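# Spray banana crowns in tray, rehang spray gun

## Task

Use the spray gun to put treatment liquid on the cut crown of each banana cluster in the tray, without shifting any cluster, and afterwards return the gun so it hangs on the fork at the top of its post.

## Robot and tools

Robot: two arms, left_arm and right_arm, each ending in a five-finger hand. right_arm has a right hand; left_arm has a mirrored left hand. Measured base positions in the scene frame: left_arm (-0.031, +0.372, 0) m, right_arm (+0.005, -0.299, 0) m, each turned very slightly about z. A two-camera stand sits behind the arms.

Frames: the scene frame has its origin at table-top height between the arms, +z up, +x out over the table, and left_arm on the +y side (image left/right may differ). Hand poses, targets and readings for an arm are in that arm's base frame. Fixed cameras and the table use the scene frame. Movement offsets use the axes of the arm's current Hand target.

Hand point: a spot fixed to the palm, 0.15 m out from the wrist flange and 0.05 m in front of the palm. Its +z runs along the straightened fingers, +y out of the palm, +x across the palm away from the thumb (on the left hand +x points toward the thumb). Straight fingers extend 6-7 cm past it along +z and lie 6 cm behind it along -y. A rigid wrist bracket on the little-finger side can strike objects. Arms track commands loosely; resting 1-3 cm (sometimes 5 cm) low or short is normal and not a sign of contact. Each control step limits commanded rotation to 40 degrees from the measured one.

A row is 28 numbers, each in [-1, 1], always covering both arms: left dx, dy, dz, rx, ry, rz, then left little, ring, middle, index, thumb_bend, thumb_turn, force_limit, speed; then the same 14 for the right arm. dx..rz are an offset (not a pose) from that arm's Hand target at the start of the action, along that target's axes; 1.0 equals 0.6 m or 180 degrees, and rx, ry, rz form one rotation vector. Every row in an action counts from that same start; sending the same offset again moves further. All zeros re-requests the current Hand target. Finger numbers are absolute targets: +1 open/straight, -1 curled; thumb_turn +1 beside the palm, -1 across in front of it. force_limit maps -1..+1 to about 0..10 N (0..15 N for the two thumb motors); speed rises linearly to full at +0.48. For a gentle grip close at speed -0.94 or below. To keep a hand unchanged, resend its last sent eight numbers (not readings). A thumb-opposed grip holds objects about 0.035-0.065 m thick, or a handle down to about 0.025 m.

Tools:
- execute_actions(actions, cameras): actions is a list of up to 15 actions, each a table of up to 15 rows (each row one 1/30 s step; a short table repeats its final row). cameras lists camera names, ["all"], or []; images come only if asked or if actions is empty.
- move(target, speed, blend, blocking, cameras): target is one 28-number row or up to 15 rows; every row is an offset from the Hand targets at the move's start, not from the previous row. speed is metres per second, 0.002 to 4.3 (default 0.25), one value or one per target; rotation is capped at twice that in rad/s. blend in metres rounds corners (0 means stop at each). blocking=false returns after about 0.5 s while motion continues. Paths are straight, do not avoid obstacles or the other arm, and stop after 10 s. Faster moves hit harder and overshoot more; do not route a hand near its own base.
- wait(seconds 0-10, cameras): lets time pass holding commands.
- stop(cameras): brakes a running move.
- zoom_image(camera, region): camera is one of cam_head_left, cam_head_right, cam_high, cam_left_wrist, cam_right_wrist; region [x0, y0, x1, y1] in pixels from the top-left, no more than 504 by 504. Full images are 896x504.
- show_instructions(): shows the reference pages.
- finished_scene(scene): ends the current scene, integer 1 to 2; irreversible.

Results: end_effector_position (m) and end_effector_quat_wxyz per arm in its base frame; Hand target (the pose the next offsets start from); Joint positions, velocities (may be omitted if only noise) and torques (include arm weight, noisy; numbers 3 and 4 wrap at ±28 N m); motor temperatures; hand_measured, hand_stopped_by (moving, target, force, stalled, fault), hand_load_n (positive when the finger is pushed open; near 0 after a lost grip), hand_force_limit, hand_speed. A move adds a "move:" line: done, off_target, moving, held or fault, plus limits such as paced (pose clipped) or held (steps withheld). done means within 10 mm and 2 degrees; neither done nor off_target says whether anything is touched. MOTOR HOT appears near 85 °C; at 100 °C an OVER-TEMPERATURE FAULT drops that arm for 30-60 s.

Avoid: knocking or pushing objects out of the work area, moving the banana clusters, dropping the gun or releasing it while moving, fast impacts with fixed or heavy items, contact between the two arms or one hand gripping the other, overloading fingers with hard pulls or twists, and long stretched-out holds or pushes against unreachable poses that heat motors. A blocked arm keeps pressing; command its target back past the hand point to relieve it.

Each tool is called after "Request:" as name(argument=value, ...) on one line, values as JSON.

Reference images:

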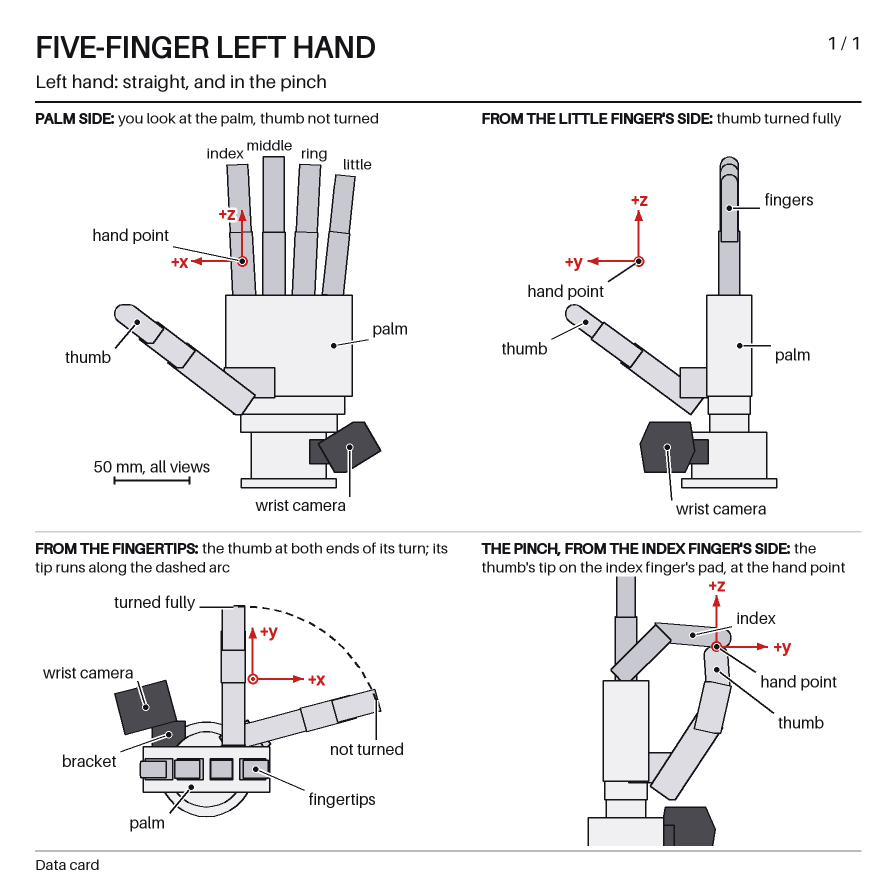

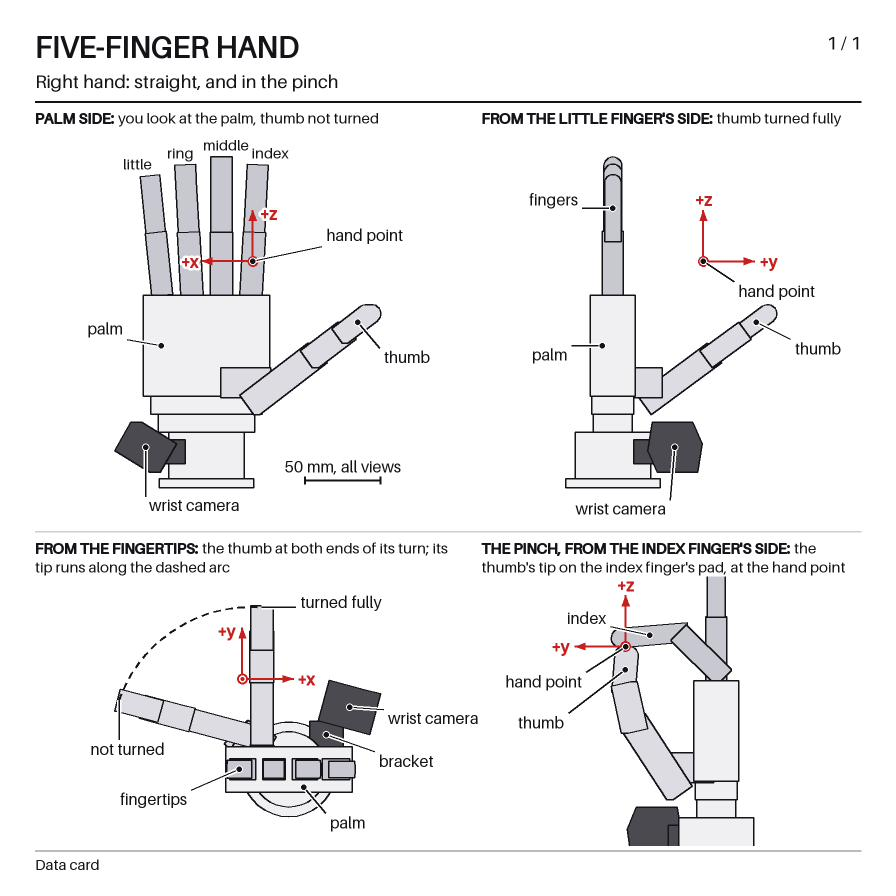

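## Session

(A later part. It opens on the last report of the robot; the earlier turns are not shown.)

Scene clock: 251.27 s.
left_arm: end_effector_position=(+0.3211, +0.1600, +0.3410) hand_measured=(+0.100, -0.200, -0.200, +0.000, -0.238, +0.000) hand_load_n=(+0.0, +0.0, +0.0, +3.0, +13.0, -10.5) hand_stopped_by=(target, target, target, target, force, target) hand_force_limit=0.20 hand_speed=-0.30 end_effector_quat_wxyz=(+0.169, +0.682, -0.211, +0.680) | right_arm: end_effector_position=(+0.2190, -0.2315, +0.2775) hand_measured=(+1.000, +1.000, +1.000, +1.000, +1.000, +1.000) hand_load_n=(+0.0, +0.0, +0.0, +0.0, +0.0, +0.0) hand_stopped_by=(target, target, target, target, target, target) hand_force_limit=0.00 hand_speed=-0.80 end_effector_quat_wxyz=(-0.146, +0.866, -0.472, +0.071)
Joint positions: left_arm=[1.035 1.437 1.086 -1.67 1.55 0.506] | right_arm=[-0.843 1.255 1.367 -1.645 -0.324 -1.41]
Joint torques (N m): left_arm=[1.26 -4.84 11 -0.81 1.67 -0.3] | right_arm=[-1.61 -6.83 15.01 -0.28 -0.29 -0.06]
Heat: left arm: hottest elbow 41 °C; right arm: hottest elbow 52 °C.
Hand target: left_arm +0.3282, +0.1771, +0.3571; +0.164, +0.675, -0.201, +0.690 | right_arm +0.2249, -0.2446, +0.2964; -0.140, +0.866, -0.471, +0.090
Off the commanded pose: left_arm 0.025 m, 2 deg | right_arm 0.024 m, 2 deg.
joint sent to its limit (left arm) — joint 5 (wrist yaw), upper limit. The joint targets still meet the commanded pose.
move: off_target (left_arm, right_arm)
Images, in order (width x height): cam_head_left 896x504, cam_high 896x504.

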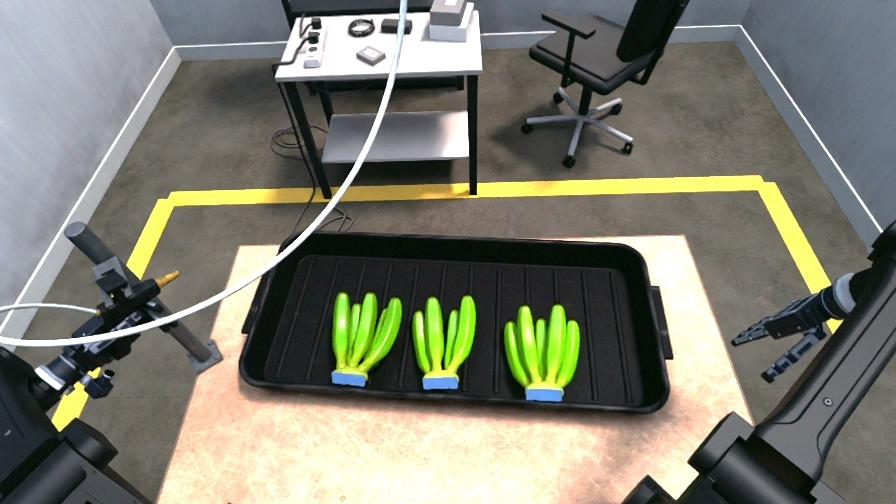

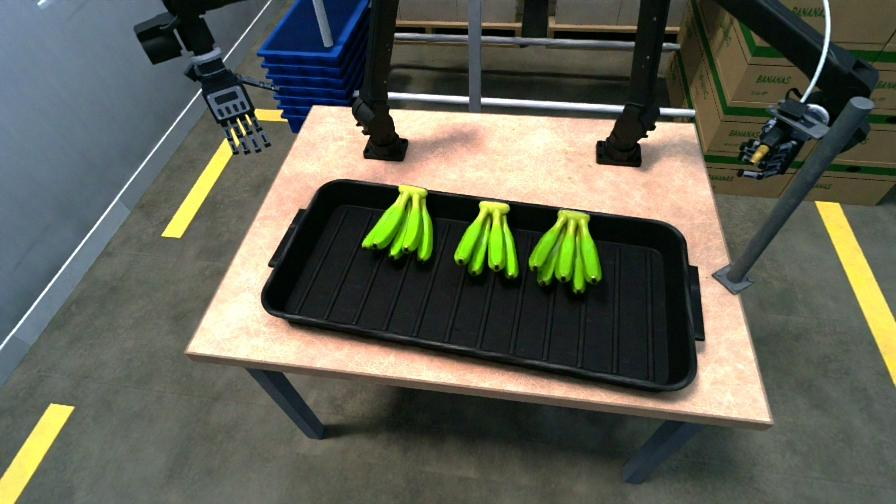

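Request:
move(target=[-0.0005, -0.0132, 0.0034, 0,0,0, 0.1,-0.2,-0.2,0.0,-0.92,0.0,0.2,-0.3, 0,0,0,0,0,0, 1,1,1,1,1,1,0,-0.8], speed=0.05, cameras=["cam_head_left","cam_high"])

Request:
zoom_image(camera="cam_head_left", region=[80, 260, 160, 340])

Request:
zoom_image(camera="cam_high", region=[740, 60, 820, 140])

Scene clock: 252.43 s.
left_arm: end_effector_position=(+0.3268, +0.1648, +0.3412) hand_measured=(+0.100, -0.200, -0.200, +0.000, -0.238, +0.000) hand_load_n=(+0.0, +0.0, +0.0, +3.0, +13.0, -11.0) hand_stopped_by=(target, target, target, target, force, target) hand_force_limit=0.20 hand_speed=-0.30 end_effector_quat_wxyz=(+0.171, +0.681, -0.215, +0.679) | right_arm: end_effector_position=(+0.2190, -0.2315, +0.2775) hand_measured=(+1.000, +1.000, +1.000, +1.000, +1.000, +1.000) hand_load_n=(+0.0, +0.0, +0.0, +0.0, +0.0, +0.0) hand_stopped_by=(target, target, target, target, target, target) hand_force_limit=0.00 hand_speed=-0.80 end_effector_quat_wxyz=(-0.146, +0.866, -0.472, +0.071)
Joint positions: left_arm=[1.028 1.458 1.11 -1.67 1.55 0.506] | right_arm=[-0.843 1.255 1.367 -1.645 -0.324 -1.41]
Joint torques (N m): left_arm=[1.44 -5.07 11.3 -0.66 1.67 -0.36] | right_arm=[-1.67 -6.83 15.01 -0.29 -0.29 -0.06]
Heat: left arm: hottest elbow 41 °C; right arm: hottest elbow 52 °C.
Hand target: left_arm +0.3340, +0.1830, +0.3572; +0.165, +0.675, -0.201, +0.690 | right_arm +0.2249, -0.2446, +0.2964; -0.140, +0.866, -0.471, +0.090
Off the commanded pose: left_arm 0.025 m, 2 deg | right_arm 0.024 m, 2 deg.
joint sent to its limit (left arm) — joint 5 (wrist yaw), upper limit. The joint targets still meet the commanded pose.
move: off_target (left_arm, right_arm)
Images, in order (width x height): cam_head_left 896x504, cam_high 896x504.

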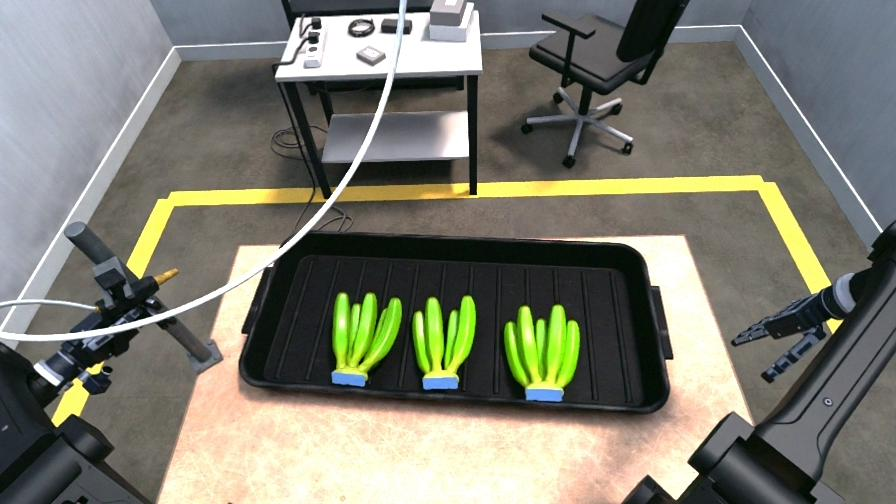

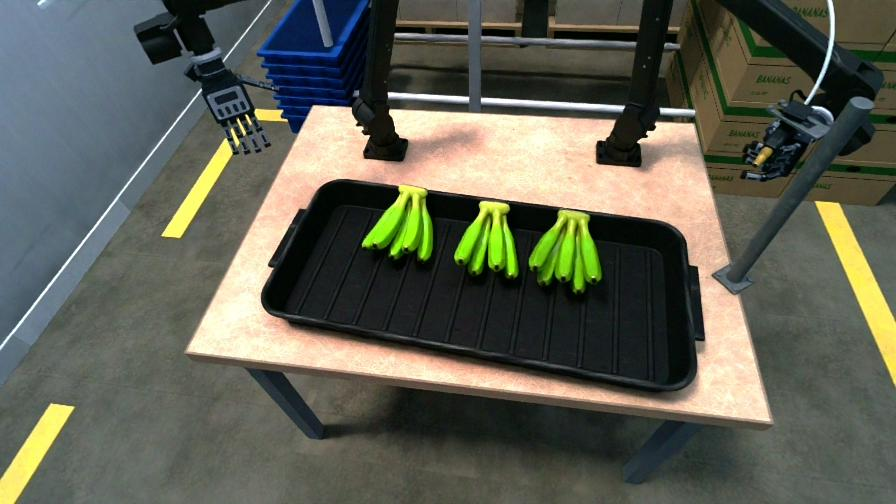

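Scaled by 6.300 from the camera's 896x504 image, which has a finer 1280x720 frame.

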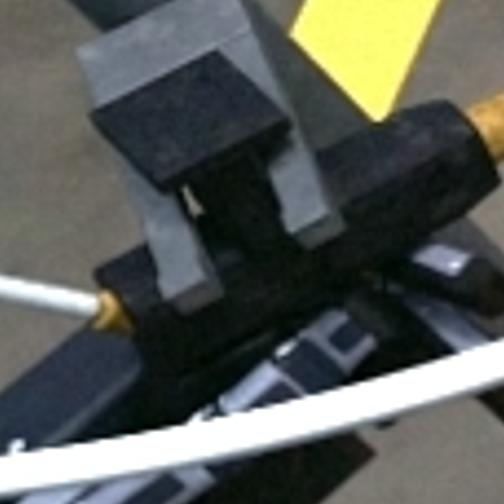

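Scaled by 6.300 from the camera's 896x504 image, which has a finer 1280x720 frame.

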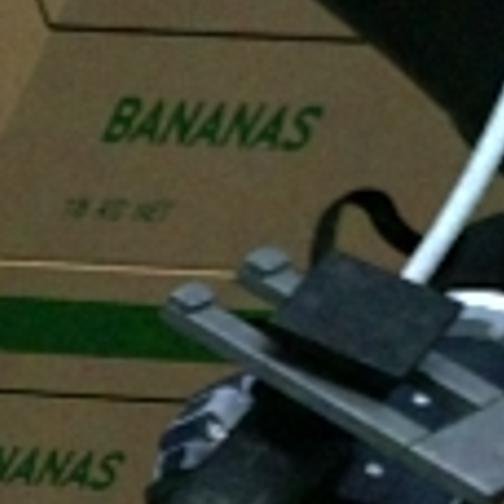

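Request:
move(target=[-0.0200, 0.0012, -0.0002, 0,0,0, 0.1,-0.2,-0.2,0.0,-0.92,0.0,0.2,-0.3, 0,0,0,0,0,0, 1,1,1,1,1,1,0,-0.8], speed=0.04, cameras=["cam_head_left","cam_high"])

Request:
zoom_image(camera="cam_head_left", region=[80, 260, 160, 340])

Request:
zoom_image(camera="cam_high", region=[740, 60, 820, 140])

Scene clock: 253.67 s.
left_arm: end_effector_position=(+0.3285, +0.1668, +0.3379) hand_measured=(+0.100, -0.200, -0.200, +0.000, -0.238, +0.000) hand_load_n=(+0.0, +0.0, +0.0, +3.0, +13.0, -10.5) hand_stopped_by=(target, target, target, target, force, target) hand_force_limit=0.20 hand_speed=-0.30 end_effector_quat_wxyz=(+0.175, +0.681, -0.211, +0.679) | right_arm: end_effector_position=(+0.2190, -0.2315, +0.2775) hand_measured=(+1.000, +1.000, +1.000, +1.000, +1.000, +1.000) hand_load_n=(+0.0, +0.5, +0.0, +0.0, +0.0, +0.0) hand_stopped_by=(target, target, target, target, target, target) hand_force_limit=0.00 hand_speed=-0.80 end_effector_quat_wxyz=(-0.146, +0.866, -0.472, +0.071)
Joint positions: left_arm=[1.026 1.47 1.11 -1.67 1.553 0.508] | right_arm=[-0.843 1.255 1.367 -1.645 -0.324 -1.41]
Joint torques (N m): left_arm=[1.38 -5.07 9.78 -0.01 1.56 -0.24] | right_arm=[-1.67 -6.83 15.01 -0.28 -0.29 -0.05]
Heat: left arm: hottest elbow 41 °C; right arm: hottest elbow 52 °C.
Hand target: left_arm +0.3339, +0.1829, +0.3453; +0.164, +0.675, -0.201, +0.690 | right_arm +0.2249, -0.2446, +0.2964; -0.140, +0.866, -0.471, +0.090
Off the commanded pose: left_arm 0.018 m, 2 deg | right_arm 0.024 m, 2 deg.
joint sent to its limit (left arm) — joint 5 (wrist yaw), upper limit. The joint targets still meet the commanded pose.
move: off_target (left_arm, right_arm)
Images, in order (width x height): cam_head_left 896x504, cam_high 896x504.

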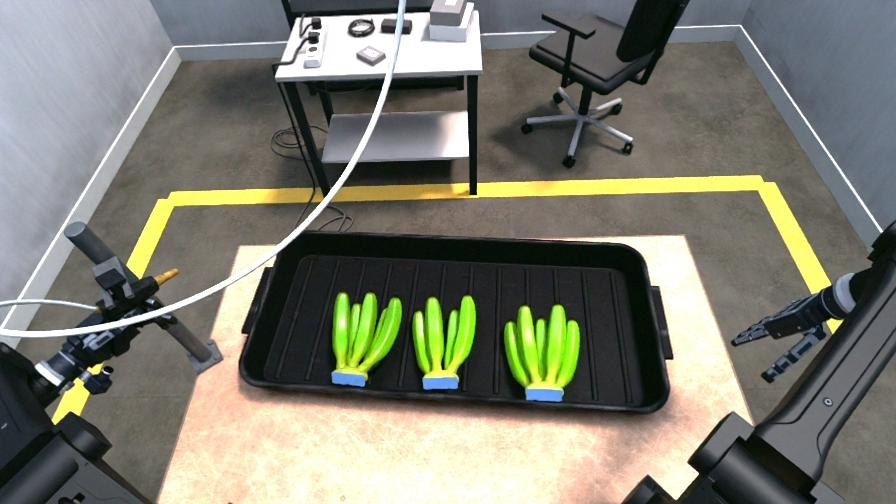

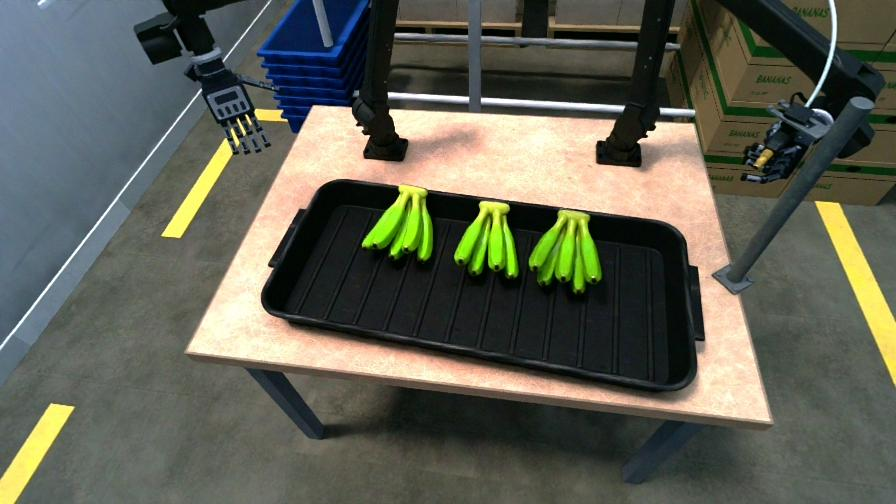

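Scaled by 6.300 from the camera's 896x504 image, which has a finer 1280x720 frame.

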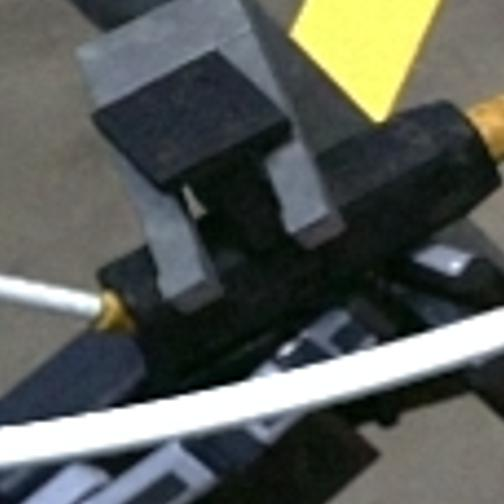

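Scaled by 6.300 from the camera's 896x504 image, which has a finer 1280x720 frame.

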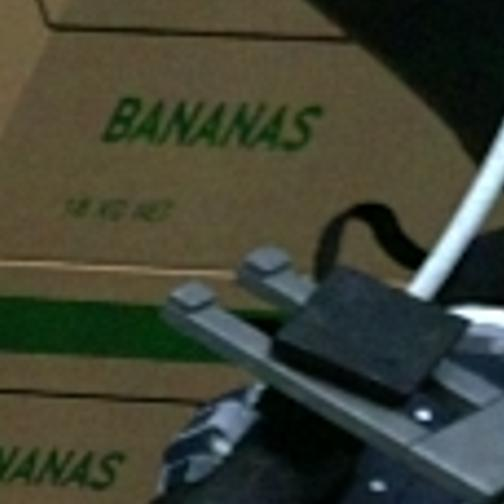

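Request:
move(target=[-0.0170, 0.0040, 0.0000, 0,0,0, 0.1,-0.2,-0.2,0.0,-0.92,0.0,0.2,-0.3, 0,0,0,0,0,0, 1,1,1,1,1,1,0,-0.8], speed=0.04, cameras=["cam_head_left","cam_high"])

Request:
zoom_image(camera="cam_head_left", region=[80, 260, 160, 340])

Request:
zoom_image(camera="cam_high", region=[740, 60, 820, 140])

Scene clock: 254.73 s.
left_arm: end_effector_position=(+0.3297, +0.1681, +0.3354) hand_measured=(+0.100, -0.200, -0.200, +0.000, -0.238, +0.000) hand_load_n=(+0.0, +0.0, +0.0, +3.0, +13.0, -10.5) hand_stopped_by=(target, target, target, target, force, target) hand_force_limit=0.20 hand_speed=-0.30 end_effector_quat_wxyz=(+0.169, +0.677, -0.216, +0.683) | right_arm: end_effector_position=(+0.2190, -0.2315, +0.2775) hand_measured=(+1.000, +1.000, +1.000, +1.000, +1.000, +1.000) hand_load_n=(+0.0, +0.0, +0.0, -0.5, +0.0, +0.0) hand_stopped_by=(target, target, target, target, target, target) hand_force_limit=0.00 hand_speed=-0.80 end_effector_quat_wxyz=(-0.146, +0.866, -0.472, +0.071)
Joint positions: left_arm=[1.025 1.477 1.11 -1.66 1.559 0.522] | right_arm=[-0.843 1.255 1.367 -1.645 -0.324 -1.41]
Joint torques (N m): left_arm=[1.49 -4.84 8.29 0.1 1.35 -0.21] | right_arm=[-1.67 -6.83 15.01 -0.29 -0.28 -0.05]
Heat: left arm: hottest elbow 41 °C; right arm: hottest elbow 52 °C.
Hand target: left_arm +0.3331, +0.1813, +0.3350; +0.165, +0.675, -0.201, +0.690 | right_arm +0.2249, -0.2446, +0.2964; -0.140, +0.866, -0.471, +0.090
Off the commanded pose: left_arm 0.014 m, 2 deg | right_arm 0.024 m, 2 deg.
joint sent to its limit (left arm) — joint 5 (wrist yaw), upper limit. The joint targets still meet the commanded pose.
move: off_target (left_arm, right_arm)
Images, in order (width x height): cam_head_left 896x504, cam_high 896x504.

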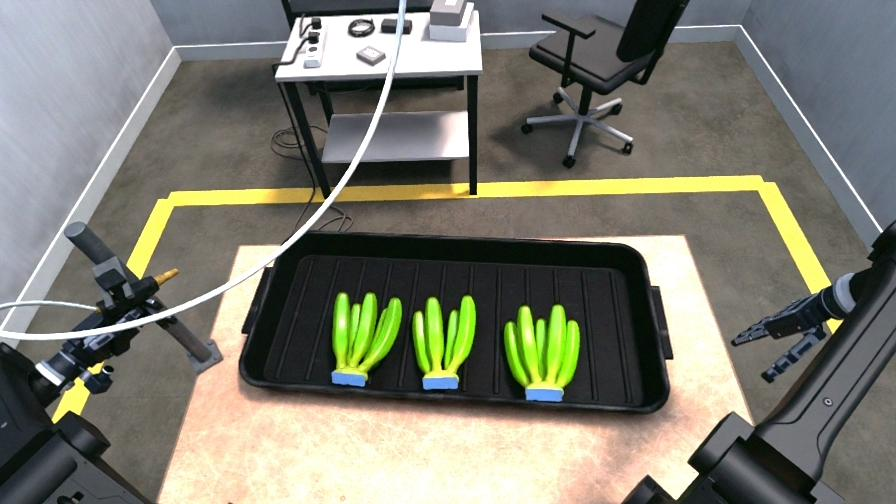

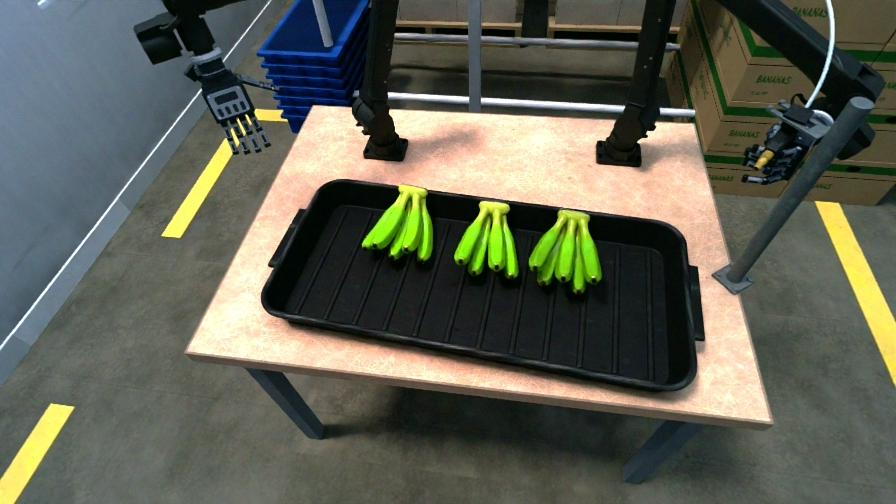

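Scaled by 6.300 from the camera's 896x504 image, which has a finer 1280x720 frame.

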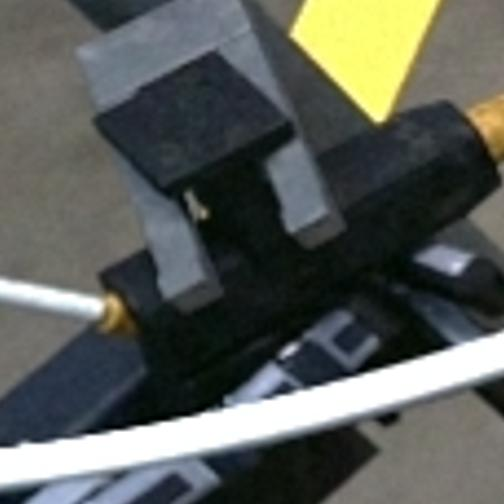

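Scaled by 6.300 from the camera's 896x504 image, which has a finer 1280x720 frame.

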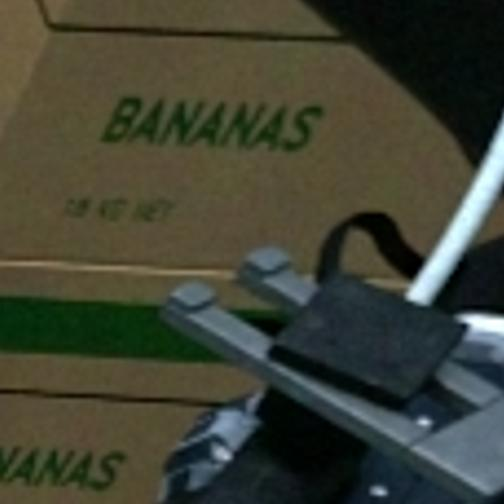

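Request:
move(target=[-0.0140, 0.0040, 0.0000, 0,0,0, 0.1,-0.2,-0.2,0.0,-0.92,0.0,0.2,-0.3, 0,0,0,0,0,0, 1,1,1,1,1,1,0,-0.8], speed=0.04, cameras=["cam_head_left","cam_high"])

Request:
zoom_image(camera="cam_head_left", region=[80, 260, 160, 340])

Request:
zoom_image(camera="cam_high", region=[740, 60, 820, 140])

Scene clock: 255.73 s.
left_arm: end_effector_position=(+0.3307, +0.1686, +0.3342) hand_measured=(+0.100, -0.200, -0.200, +0.000, -0.238, +0.000) hand_load_n=(+0.0, +0.0, +0.0, +3.0, +13.0, -10.5) hand_stopped_by=(target, target, target, target, force, target) hand_force_limit=0.20 hand_speed=-0.30 end_effector_quat_wxyz=(+0.164, +0.674, -0.219, +0.686) | right_arm: end_effector_position=(+0.2190, -0.2315, +0.2775) hand_measured=(+1.000, +1.000, +1.000, +1.000, +1.000, +1.000) hand_load_n=(+0.0, +0.0, +0.0, +0.0, +0.0, +0.0) hand_stopped_by=(target, target, target, target, target, target) hand_force_limit=0.00 hand_speed=-0.80 end_effector_quat_wxyz=(-0.146, +0.866, -0.472, +0.071)
Joint positions: left_arm=[1.024 1.48 1.11 -1.654 1.566 0.533] | right_arm=[-0.843 1.255 1.367 -1.645 -0.324 -1.41]
Joint torques (N m): left_arm=[1.44 -4.48 6.98 0.06 1.04 -0.13] | right_arm=[-1.67 -6.83 15.01 -0.29 -0.29 -0.05]
Heat: left arm: hottest elbow 41 °C; right arm: hottest elbow 52 °C.
Hand target: left_arm +0.3322, +0.1796, +0.3264; +0.165, +0.675, -0.201, +0.690 | right_arm +0.2249, -0.2446, +0.2964; -0.140, +0.866, -0.471, +0.090
Off the commanded pose: left_arm 0.014 m, 2 deg | right_arm 0.024 m, 2 deg.
joint sent to its limit (left arm) — joint 5 (wrist yaw), upper limit. The joint targets still meet the commanded pose.
move: off_target (left_arm, right_arm)
Images, in order (width x height): cam_head_left 896x504, cam_high 896x504.

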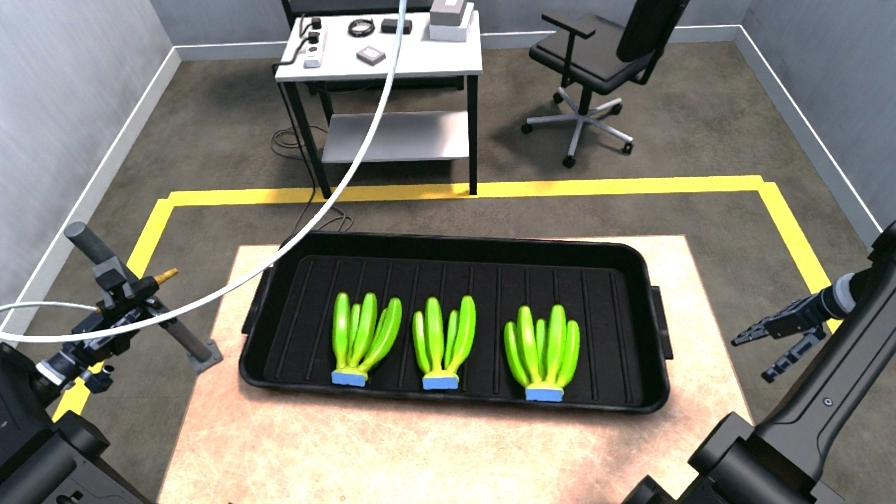

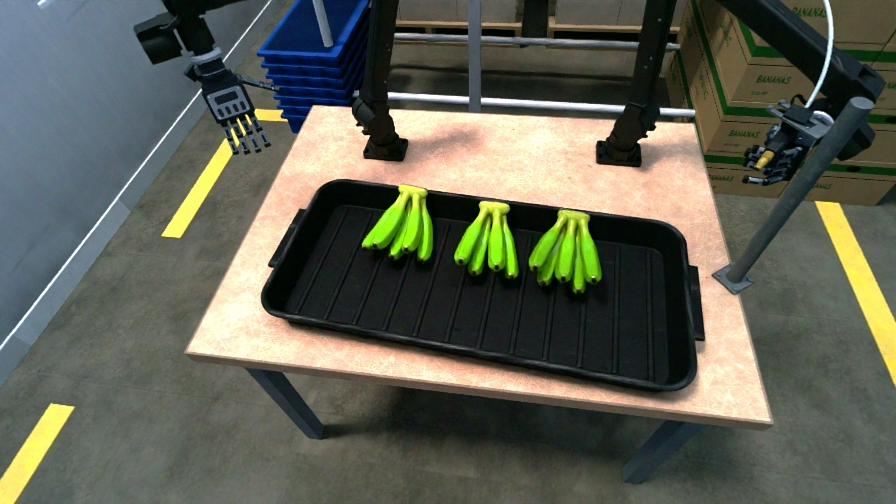

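Scaled by 6.300 from the camera's 896x504 image, which has a finer 1280x720 frame.

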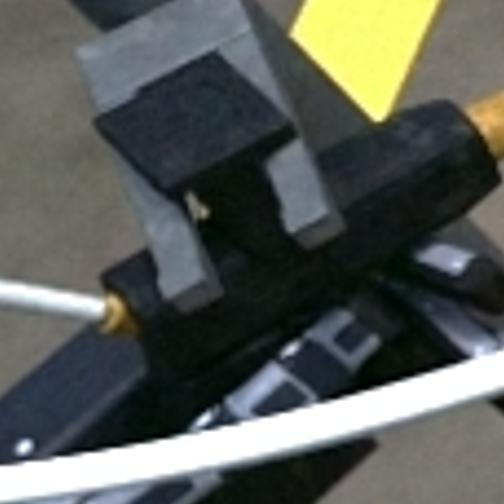

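Scaled by 6.300 from the camera's 896x504 image, which has a finer 1280x720 frame.

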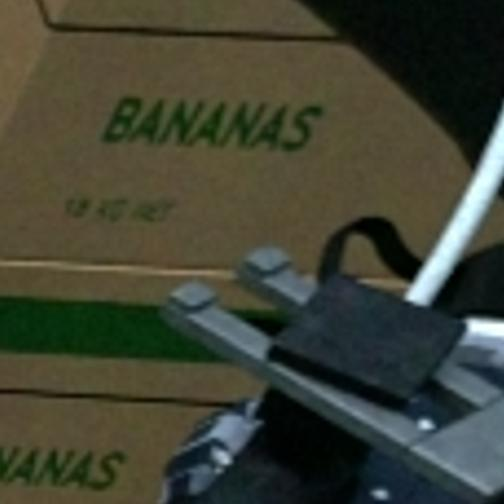

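Request:
execute_actions(actions=[[[0.0100,0.0117,0.0053,0,0,0, 0.1,0.0,0.0,0.0,-0.92,0.0,0.2,-0.3, 0,0,0,0,0,0, 1,1,1,1,1,1,0,-0.8]],[[0,0,0,0,0,0, 0.1,0.1,0.1,0.1,0.0,0.0,0.2,-0.6, 0,0,0,0,0,0, 1,1,1,1,1,1,0,-0.8]],[[0,0,0,0,0,0, 0.1,0.1,0.1,0.1,0.0,0.0,0.2,-0.6, 0,0,0,0,0,0, 1,1,1,1,1,1,0,-0.8]]], cameras=["cam_head_left","cam_head_right","cam_high"])

Request:
zoom_image(camera="cam_head_left", region=[80, 260, 160, 340])

Request:
zoom_image(camera="cam_high", region=[740, 60, 820, 140])

Scene clock: 257.87 s.
left_arm: end_effector_position=(+0.3309, +0.1680, +0.3343) hand_measured=(+0.100, +0.100, +0.100, +0.100, +0.000, +0.000) hand_load_n=(+0.0, +0.0, +0.0, +0.5, +0.0, +0.0) hand_stopped_by=(target, target, target, target, target, target) hand_force_limit=0.20 hand_speed=-0.60 end_effector_quat_wxyz=(+0.165, +0.673, -0.217, +0.688) | right_arm: end_effector_position=(+0.2190, -0.2315, +0.2775) hand_measured=(+1.000, +1.000, +1.000, +1.000, +1.000, +1.000) hand_load_n=(+0.0, +0.0, +0.0, +0.0, +0.0, +0.0) hand_stopped_by=(target, target, target, target, target, target) hand_force_limit=0.00 hand_speed=-0.80 end_effector_quat_wxyz=(-0.146, +0.866, -0.472, +0.071)
Joint positions: left_arm=[1.022 1.48 1.107 -1.654 1.572 0.534] | right_arm=[-0.843 1.255 1.367 -1.645 -0.324 -1.41]
Joint torques (N m): left_arm=[0.85 -5.95 6.84 -0.4 0.84 -0.14] | right_arm=[-1.67 -6.83 15.01 -0.29 -0.29 -0.06]
Heat: left arm: hottest elbow 41 °C; right arm: hottest elbow 52 °C.
Hand target: left_arm +0.3312, +0.1716, +0.3320; +0.165, +0.675, -0.201, +0.690 | right_arm +0.2249, -0.2446, +0.2964; -0.140, +0.866, -0.471, +0.090
Off the commanded pose: left_arm 0.004 m, 2 deg | right_arm 0.024 m, 2 deg.
joint sent to its limit (left arm) — joint 5 (wrist yaw), upper limit. The joint targets still meet the commanded pose.
Step readings (end_effector_position of left_arm | right_arm):
0: (+0.3307, +0.1686, +0.3342) | (+0.2190, -0.2315, +0.2775)
1: (+0.3307, +0.1686, +0.3342) | (+0.2190, -0.2315, +0.2775)
2: (+0.3307, +0.1685, +0.3342) | (+0.2190, -0.2315, +0.2775)
4: (+0.3308, +0.1684, +0.3343) | (+0.2190, -0.2315, +0.2775)
8: (+0.3308, +0.1684, +0.3343) | (+0.2190, -0.2315, +0.2775)
15: (+0.3309, +0.1681, +0.3343) | (+0.2190, -0.2315, +0.2775)
16: (+0.3309, +0.1681, +0.3343) | (+0.2190, -0.2315, +0.2775)
17: (+0.3309, +0.1681, +0.3343) | (+0.2190, -0.2315, +0.2775)
19: (+0.3309, +0.1680, +0.3342) | (+0.2190, -0.2315, +0.2775)
23: (+0.3309, +0.1680, +0.3343) | (+0.2190, -0.2315, +0.2775)
30: (+0.3309, +0.1680, +0.3343) | (+0.2190, -0.2315, +0.2775)
31: (+0.3309, +0.1680, +0.3343) | (+0.2190, -0.2315, +0.2775)
32: (+0.3309, +0.1680, +0.3343) | (+0.2190, -0.2315, +0.2775)
34: (+0.3309, +0.1680, +0.3343) | (+0.2190, -0.2315, +0.2775)
38: (+0.3309, +0.1680, +0.3343) | (+0.2190, -0.2315, +0.2775)
45: (+0.3309, +0.1680, +0.3343) | (+0.2190, -0.2315, +0.2775)
Images, in order (width x height): cam_head_left 896x504, cam_head_right 896x504, cam_high 896x504.

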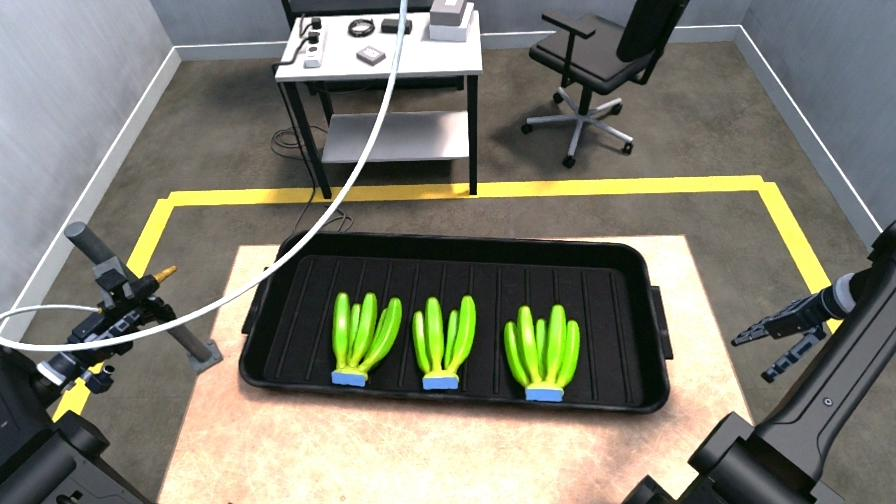

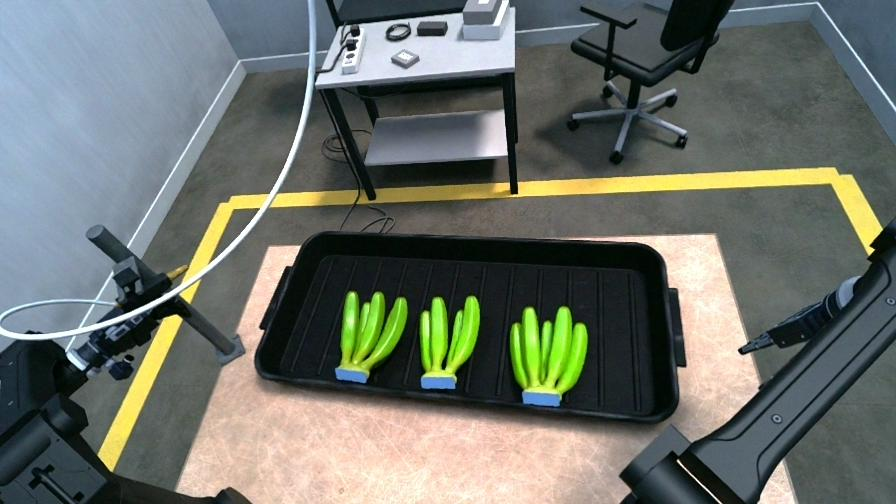

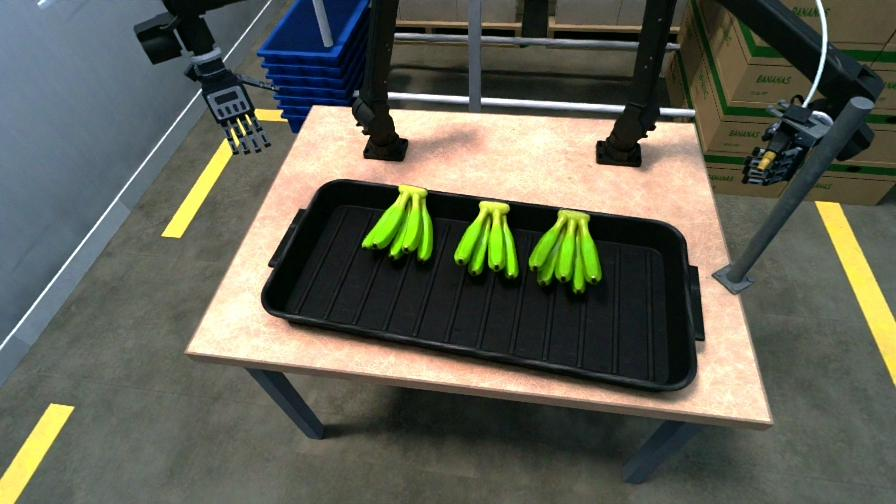

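Scaled by 6.300 from the camera's 896x504 image, which has a finer 1280x720 frame.

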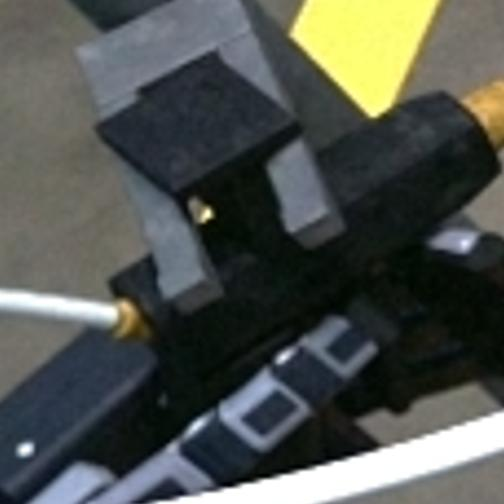

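Scaled by 6.300 from the camera's 896x504 image, which has a finer 1280x720 frame.

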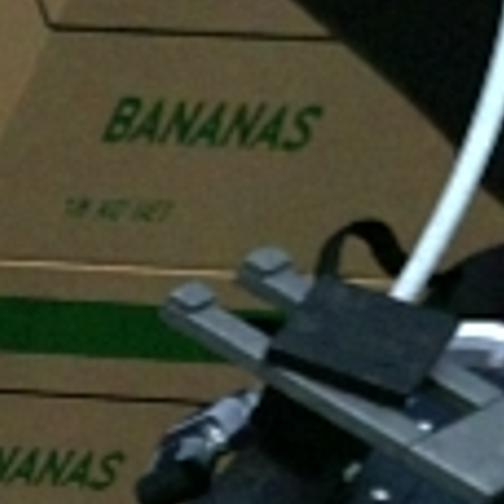

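Request:
execute_actions(actions=[[[0,0,0,0,0,0, 0.1,0.35,0.35,0.35,1.0,0.0,0.2,-0.3, 0,0,0,0,0,0, 1,1,1,1,1,1,0,-0.8]],[[0,0,0,0,0,0, 0.1,0.35,0.35,0.35,1.0,0.0,0.2,-0.3, 0,0,0,0,0,0, 1,1,1,1,1,1,0,-0.8]],[[0,0,0,0,0,0, 0.1,0.35,0.35,0.35,1.0,0.0,0.2,-0.3, 0,0,0,0,0,0, 1,1,1,1,1,1,0,-0.8]]], cameras=["cam_head_left","cam_head_right","cam_high"])

Request:
zoom_image(camera="cam_head_left", region=[60, 260, 200, 400])

Request:
zoom_image(camera="cam_high", region=[730, 60, 870, 200])

Scene clock: 259.83 s.
left_arm: end_effector_position=(+0.3310, +0.1681, +0.3346) hand_measured=(+0.100, +0.350, +0.350, +0.350, +1.000, +0.000) hand_load_n=(+0.0, +0.0, +0.0, +0.5, +0.0, -0.5) hand_stopped_by=(target, target, target, target, target, target) hand_force_limit=0.20 hand_speed=-0.30 end_effector_quat_wxyz=(+0.165, +0.672, -0.217, +0.688) | right_arm: end_effector_position=(+0.2190, -0.2315, +0.2775) hand_measured=(+1.000, +1.000, +1.000, +1.000, +1.000, +1.000) hand_load_n=(+0.0, +0.0, +0.0, +0.0, +0.0, +0.0) hand_stopped_by=(target, target, target, target, target, target) hand_force_limit=0.00 hand_speed=-0.80 end_effector_quat_wxyz=(-0.146, +0.866, -0.472, +0.071)
Joint positions: left_arm=[1.022 1.48 1.107 -1.654 1.574 0.534] | right_arm=[-0.843 1.255 1.367 -1.645 -0.324 -1.41]
Joint torques (N m): left_arm=[0.85 -6.01 6.86 -0.46 0.77 -0.13] | right_arm=[-1.67 -6.83 15.01 -0.29 -0.29 -0.05]
Heat: left arm: hottest elbow 41 °C; right arm: hottest elbow 52 °C.
Hand target: left_arm +0.3313, +0.1717, +0.3320; +0.165, +0.675, -0.201, +0.690 | right_arm +0.2249, -0.2446, +0.2964; -0.140, +0.866, -0.471, +0.090
Off the commanded pose: left_arm 0.004 m, 2 deg | right_arm 0.024 m, 2 deg.
joint sent to its limit (left arm) — joint 5 (wrist yaw), upper limit. The joint targets still meet the commanded pose.
Step readings (end_effector_position of left_arm | right_arm):
0: (+0.3309, +0.1680, +0.3343) | (+0.2190, -0.2315, +0.2775)
1: (+0.3309, +0.1680, +0.3343) | (+0.2190, -0.2315, +0.2775)
2: (+0.3309, +0.1680, +0.3343) | (+0.2190, -0.2315, +0.2775)
4: (+0.3309, +0.1681, +0.3344) | (+0.2190, -0.2315, +0.2775)
8: (+0.3310, +0.1681, +0.3346) | (+0.2190, -0.2315, +0.2775)
15: (+0.3310, +0.1681, +0.3346) | (+0.2190, -0.2315, +0.2775)
16: (+0.3310, +0.1681, +0.3346) | (+0.2190, -0.2315, +0.2775)
17: (+0.3310, +0.1681, +0.3346) | (+0.2190, -0.2315, +0.2775)
19: (+0.3310, +0.1681, +0.3346) | (+0.2190, -0.2315, +0.2775)
23: (+0.3310, +0.1681, +0.3346) | (+0.2190, -0.2315, +0.2775)
30: (+0.3310, +0.1681, +0.3346) | (+0.2190, -0.2315, +0.2775)
31: (+0.3310, +0.1681, +0.3346) | (+0.2190, -0.2315, +0.2775)
32: (+0.3310, +0.1681, +0.3346) | (+0.2190, -0.2315, +0.2775)
34: (+0.3310, +0.1681, +0.3346) | (+0.2190, -0.2315, +0.2775)
38: (+0.3310, +0.1681, +0.3346) | (+0.2190, -0.2315, +0.2775)
45: (+0.3310, +0.1681, +0.3346) | (+0.2190, -0.2315, +0.2775)
Images, in order (width x height): cam_head_left 896x504, cam_head_right 896x504, cam_high 896x504.

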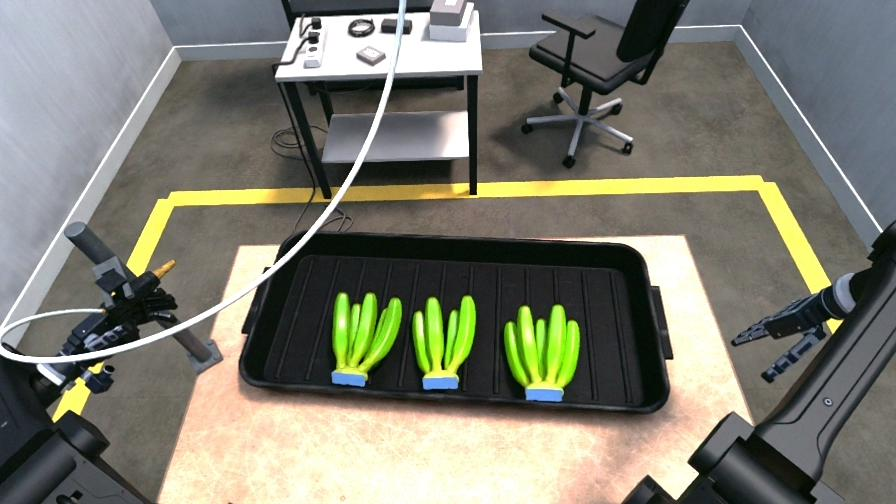

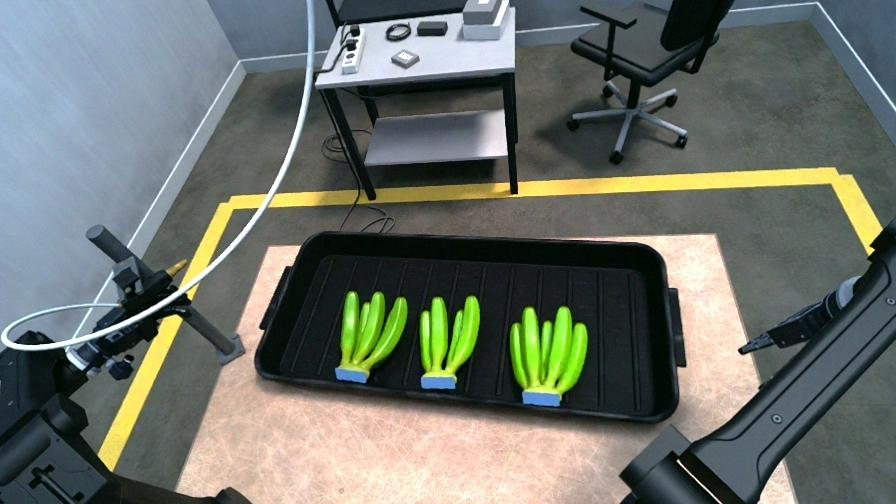

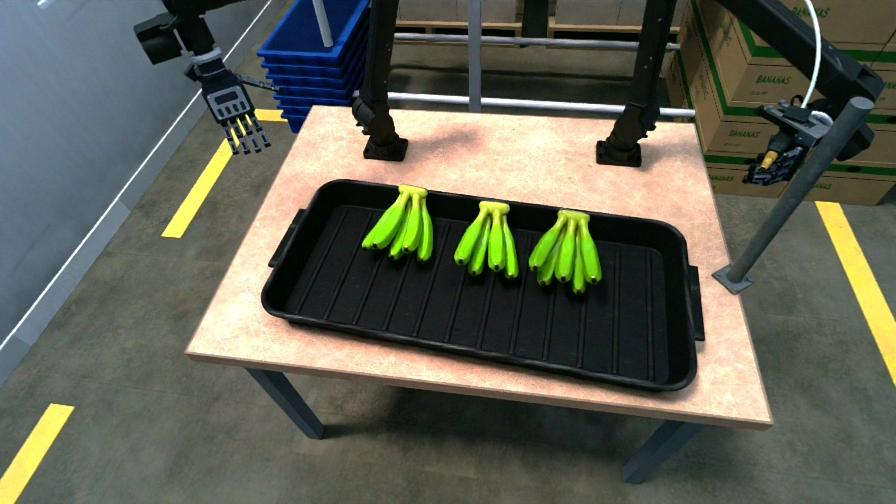

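Scaled by 3.600 from the camera's 896x504 image, which has a finer 1280x720 frame.

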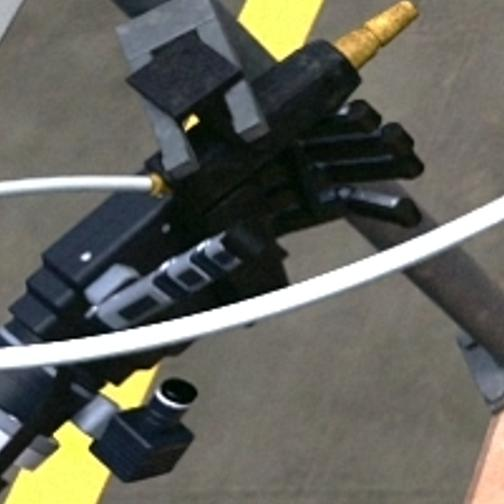

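Scaled by 3.600 from the camera's 896x504 image, which has a finer 1280x720 frame.

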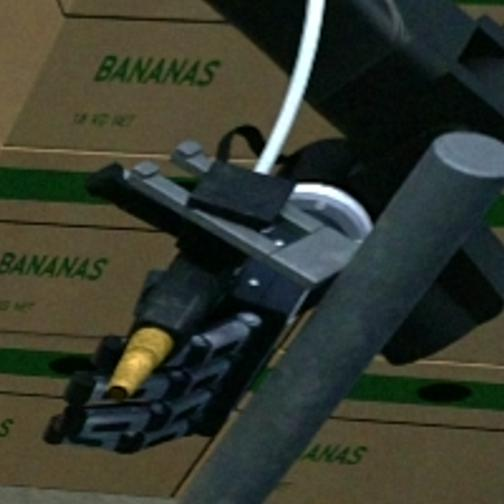

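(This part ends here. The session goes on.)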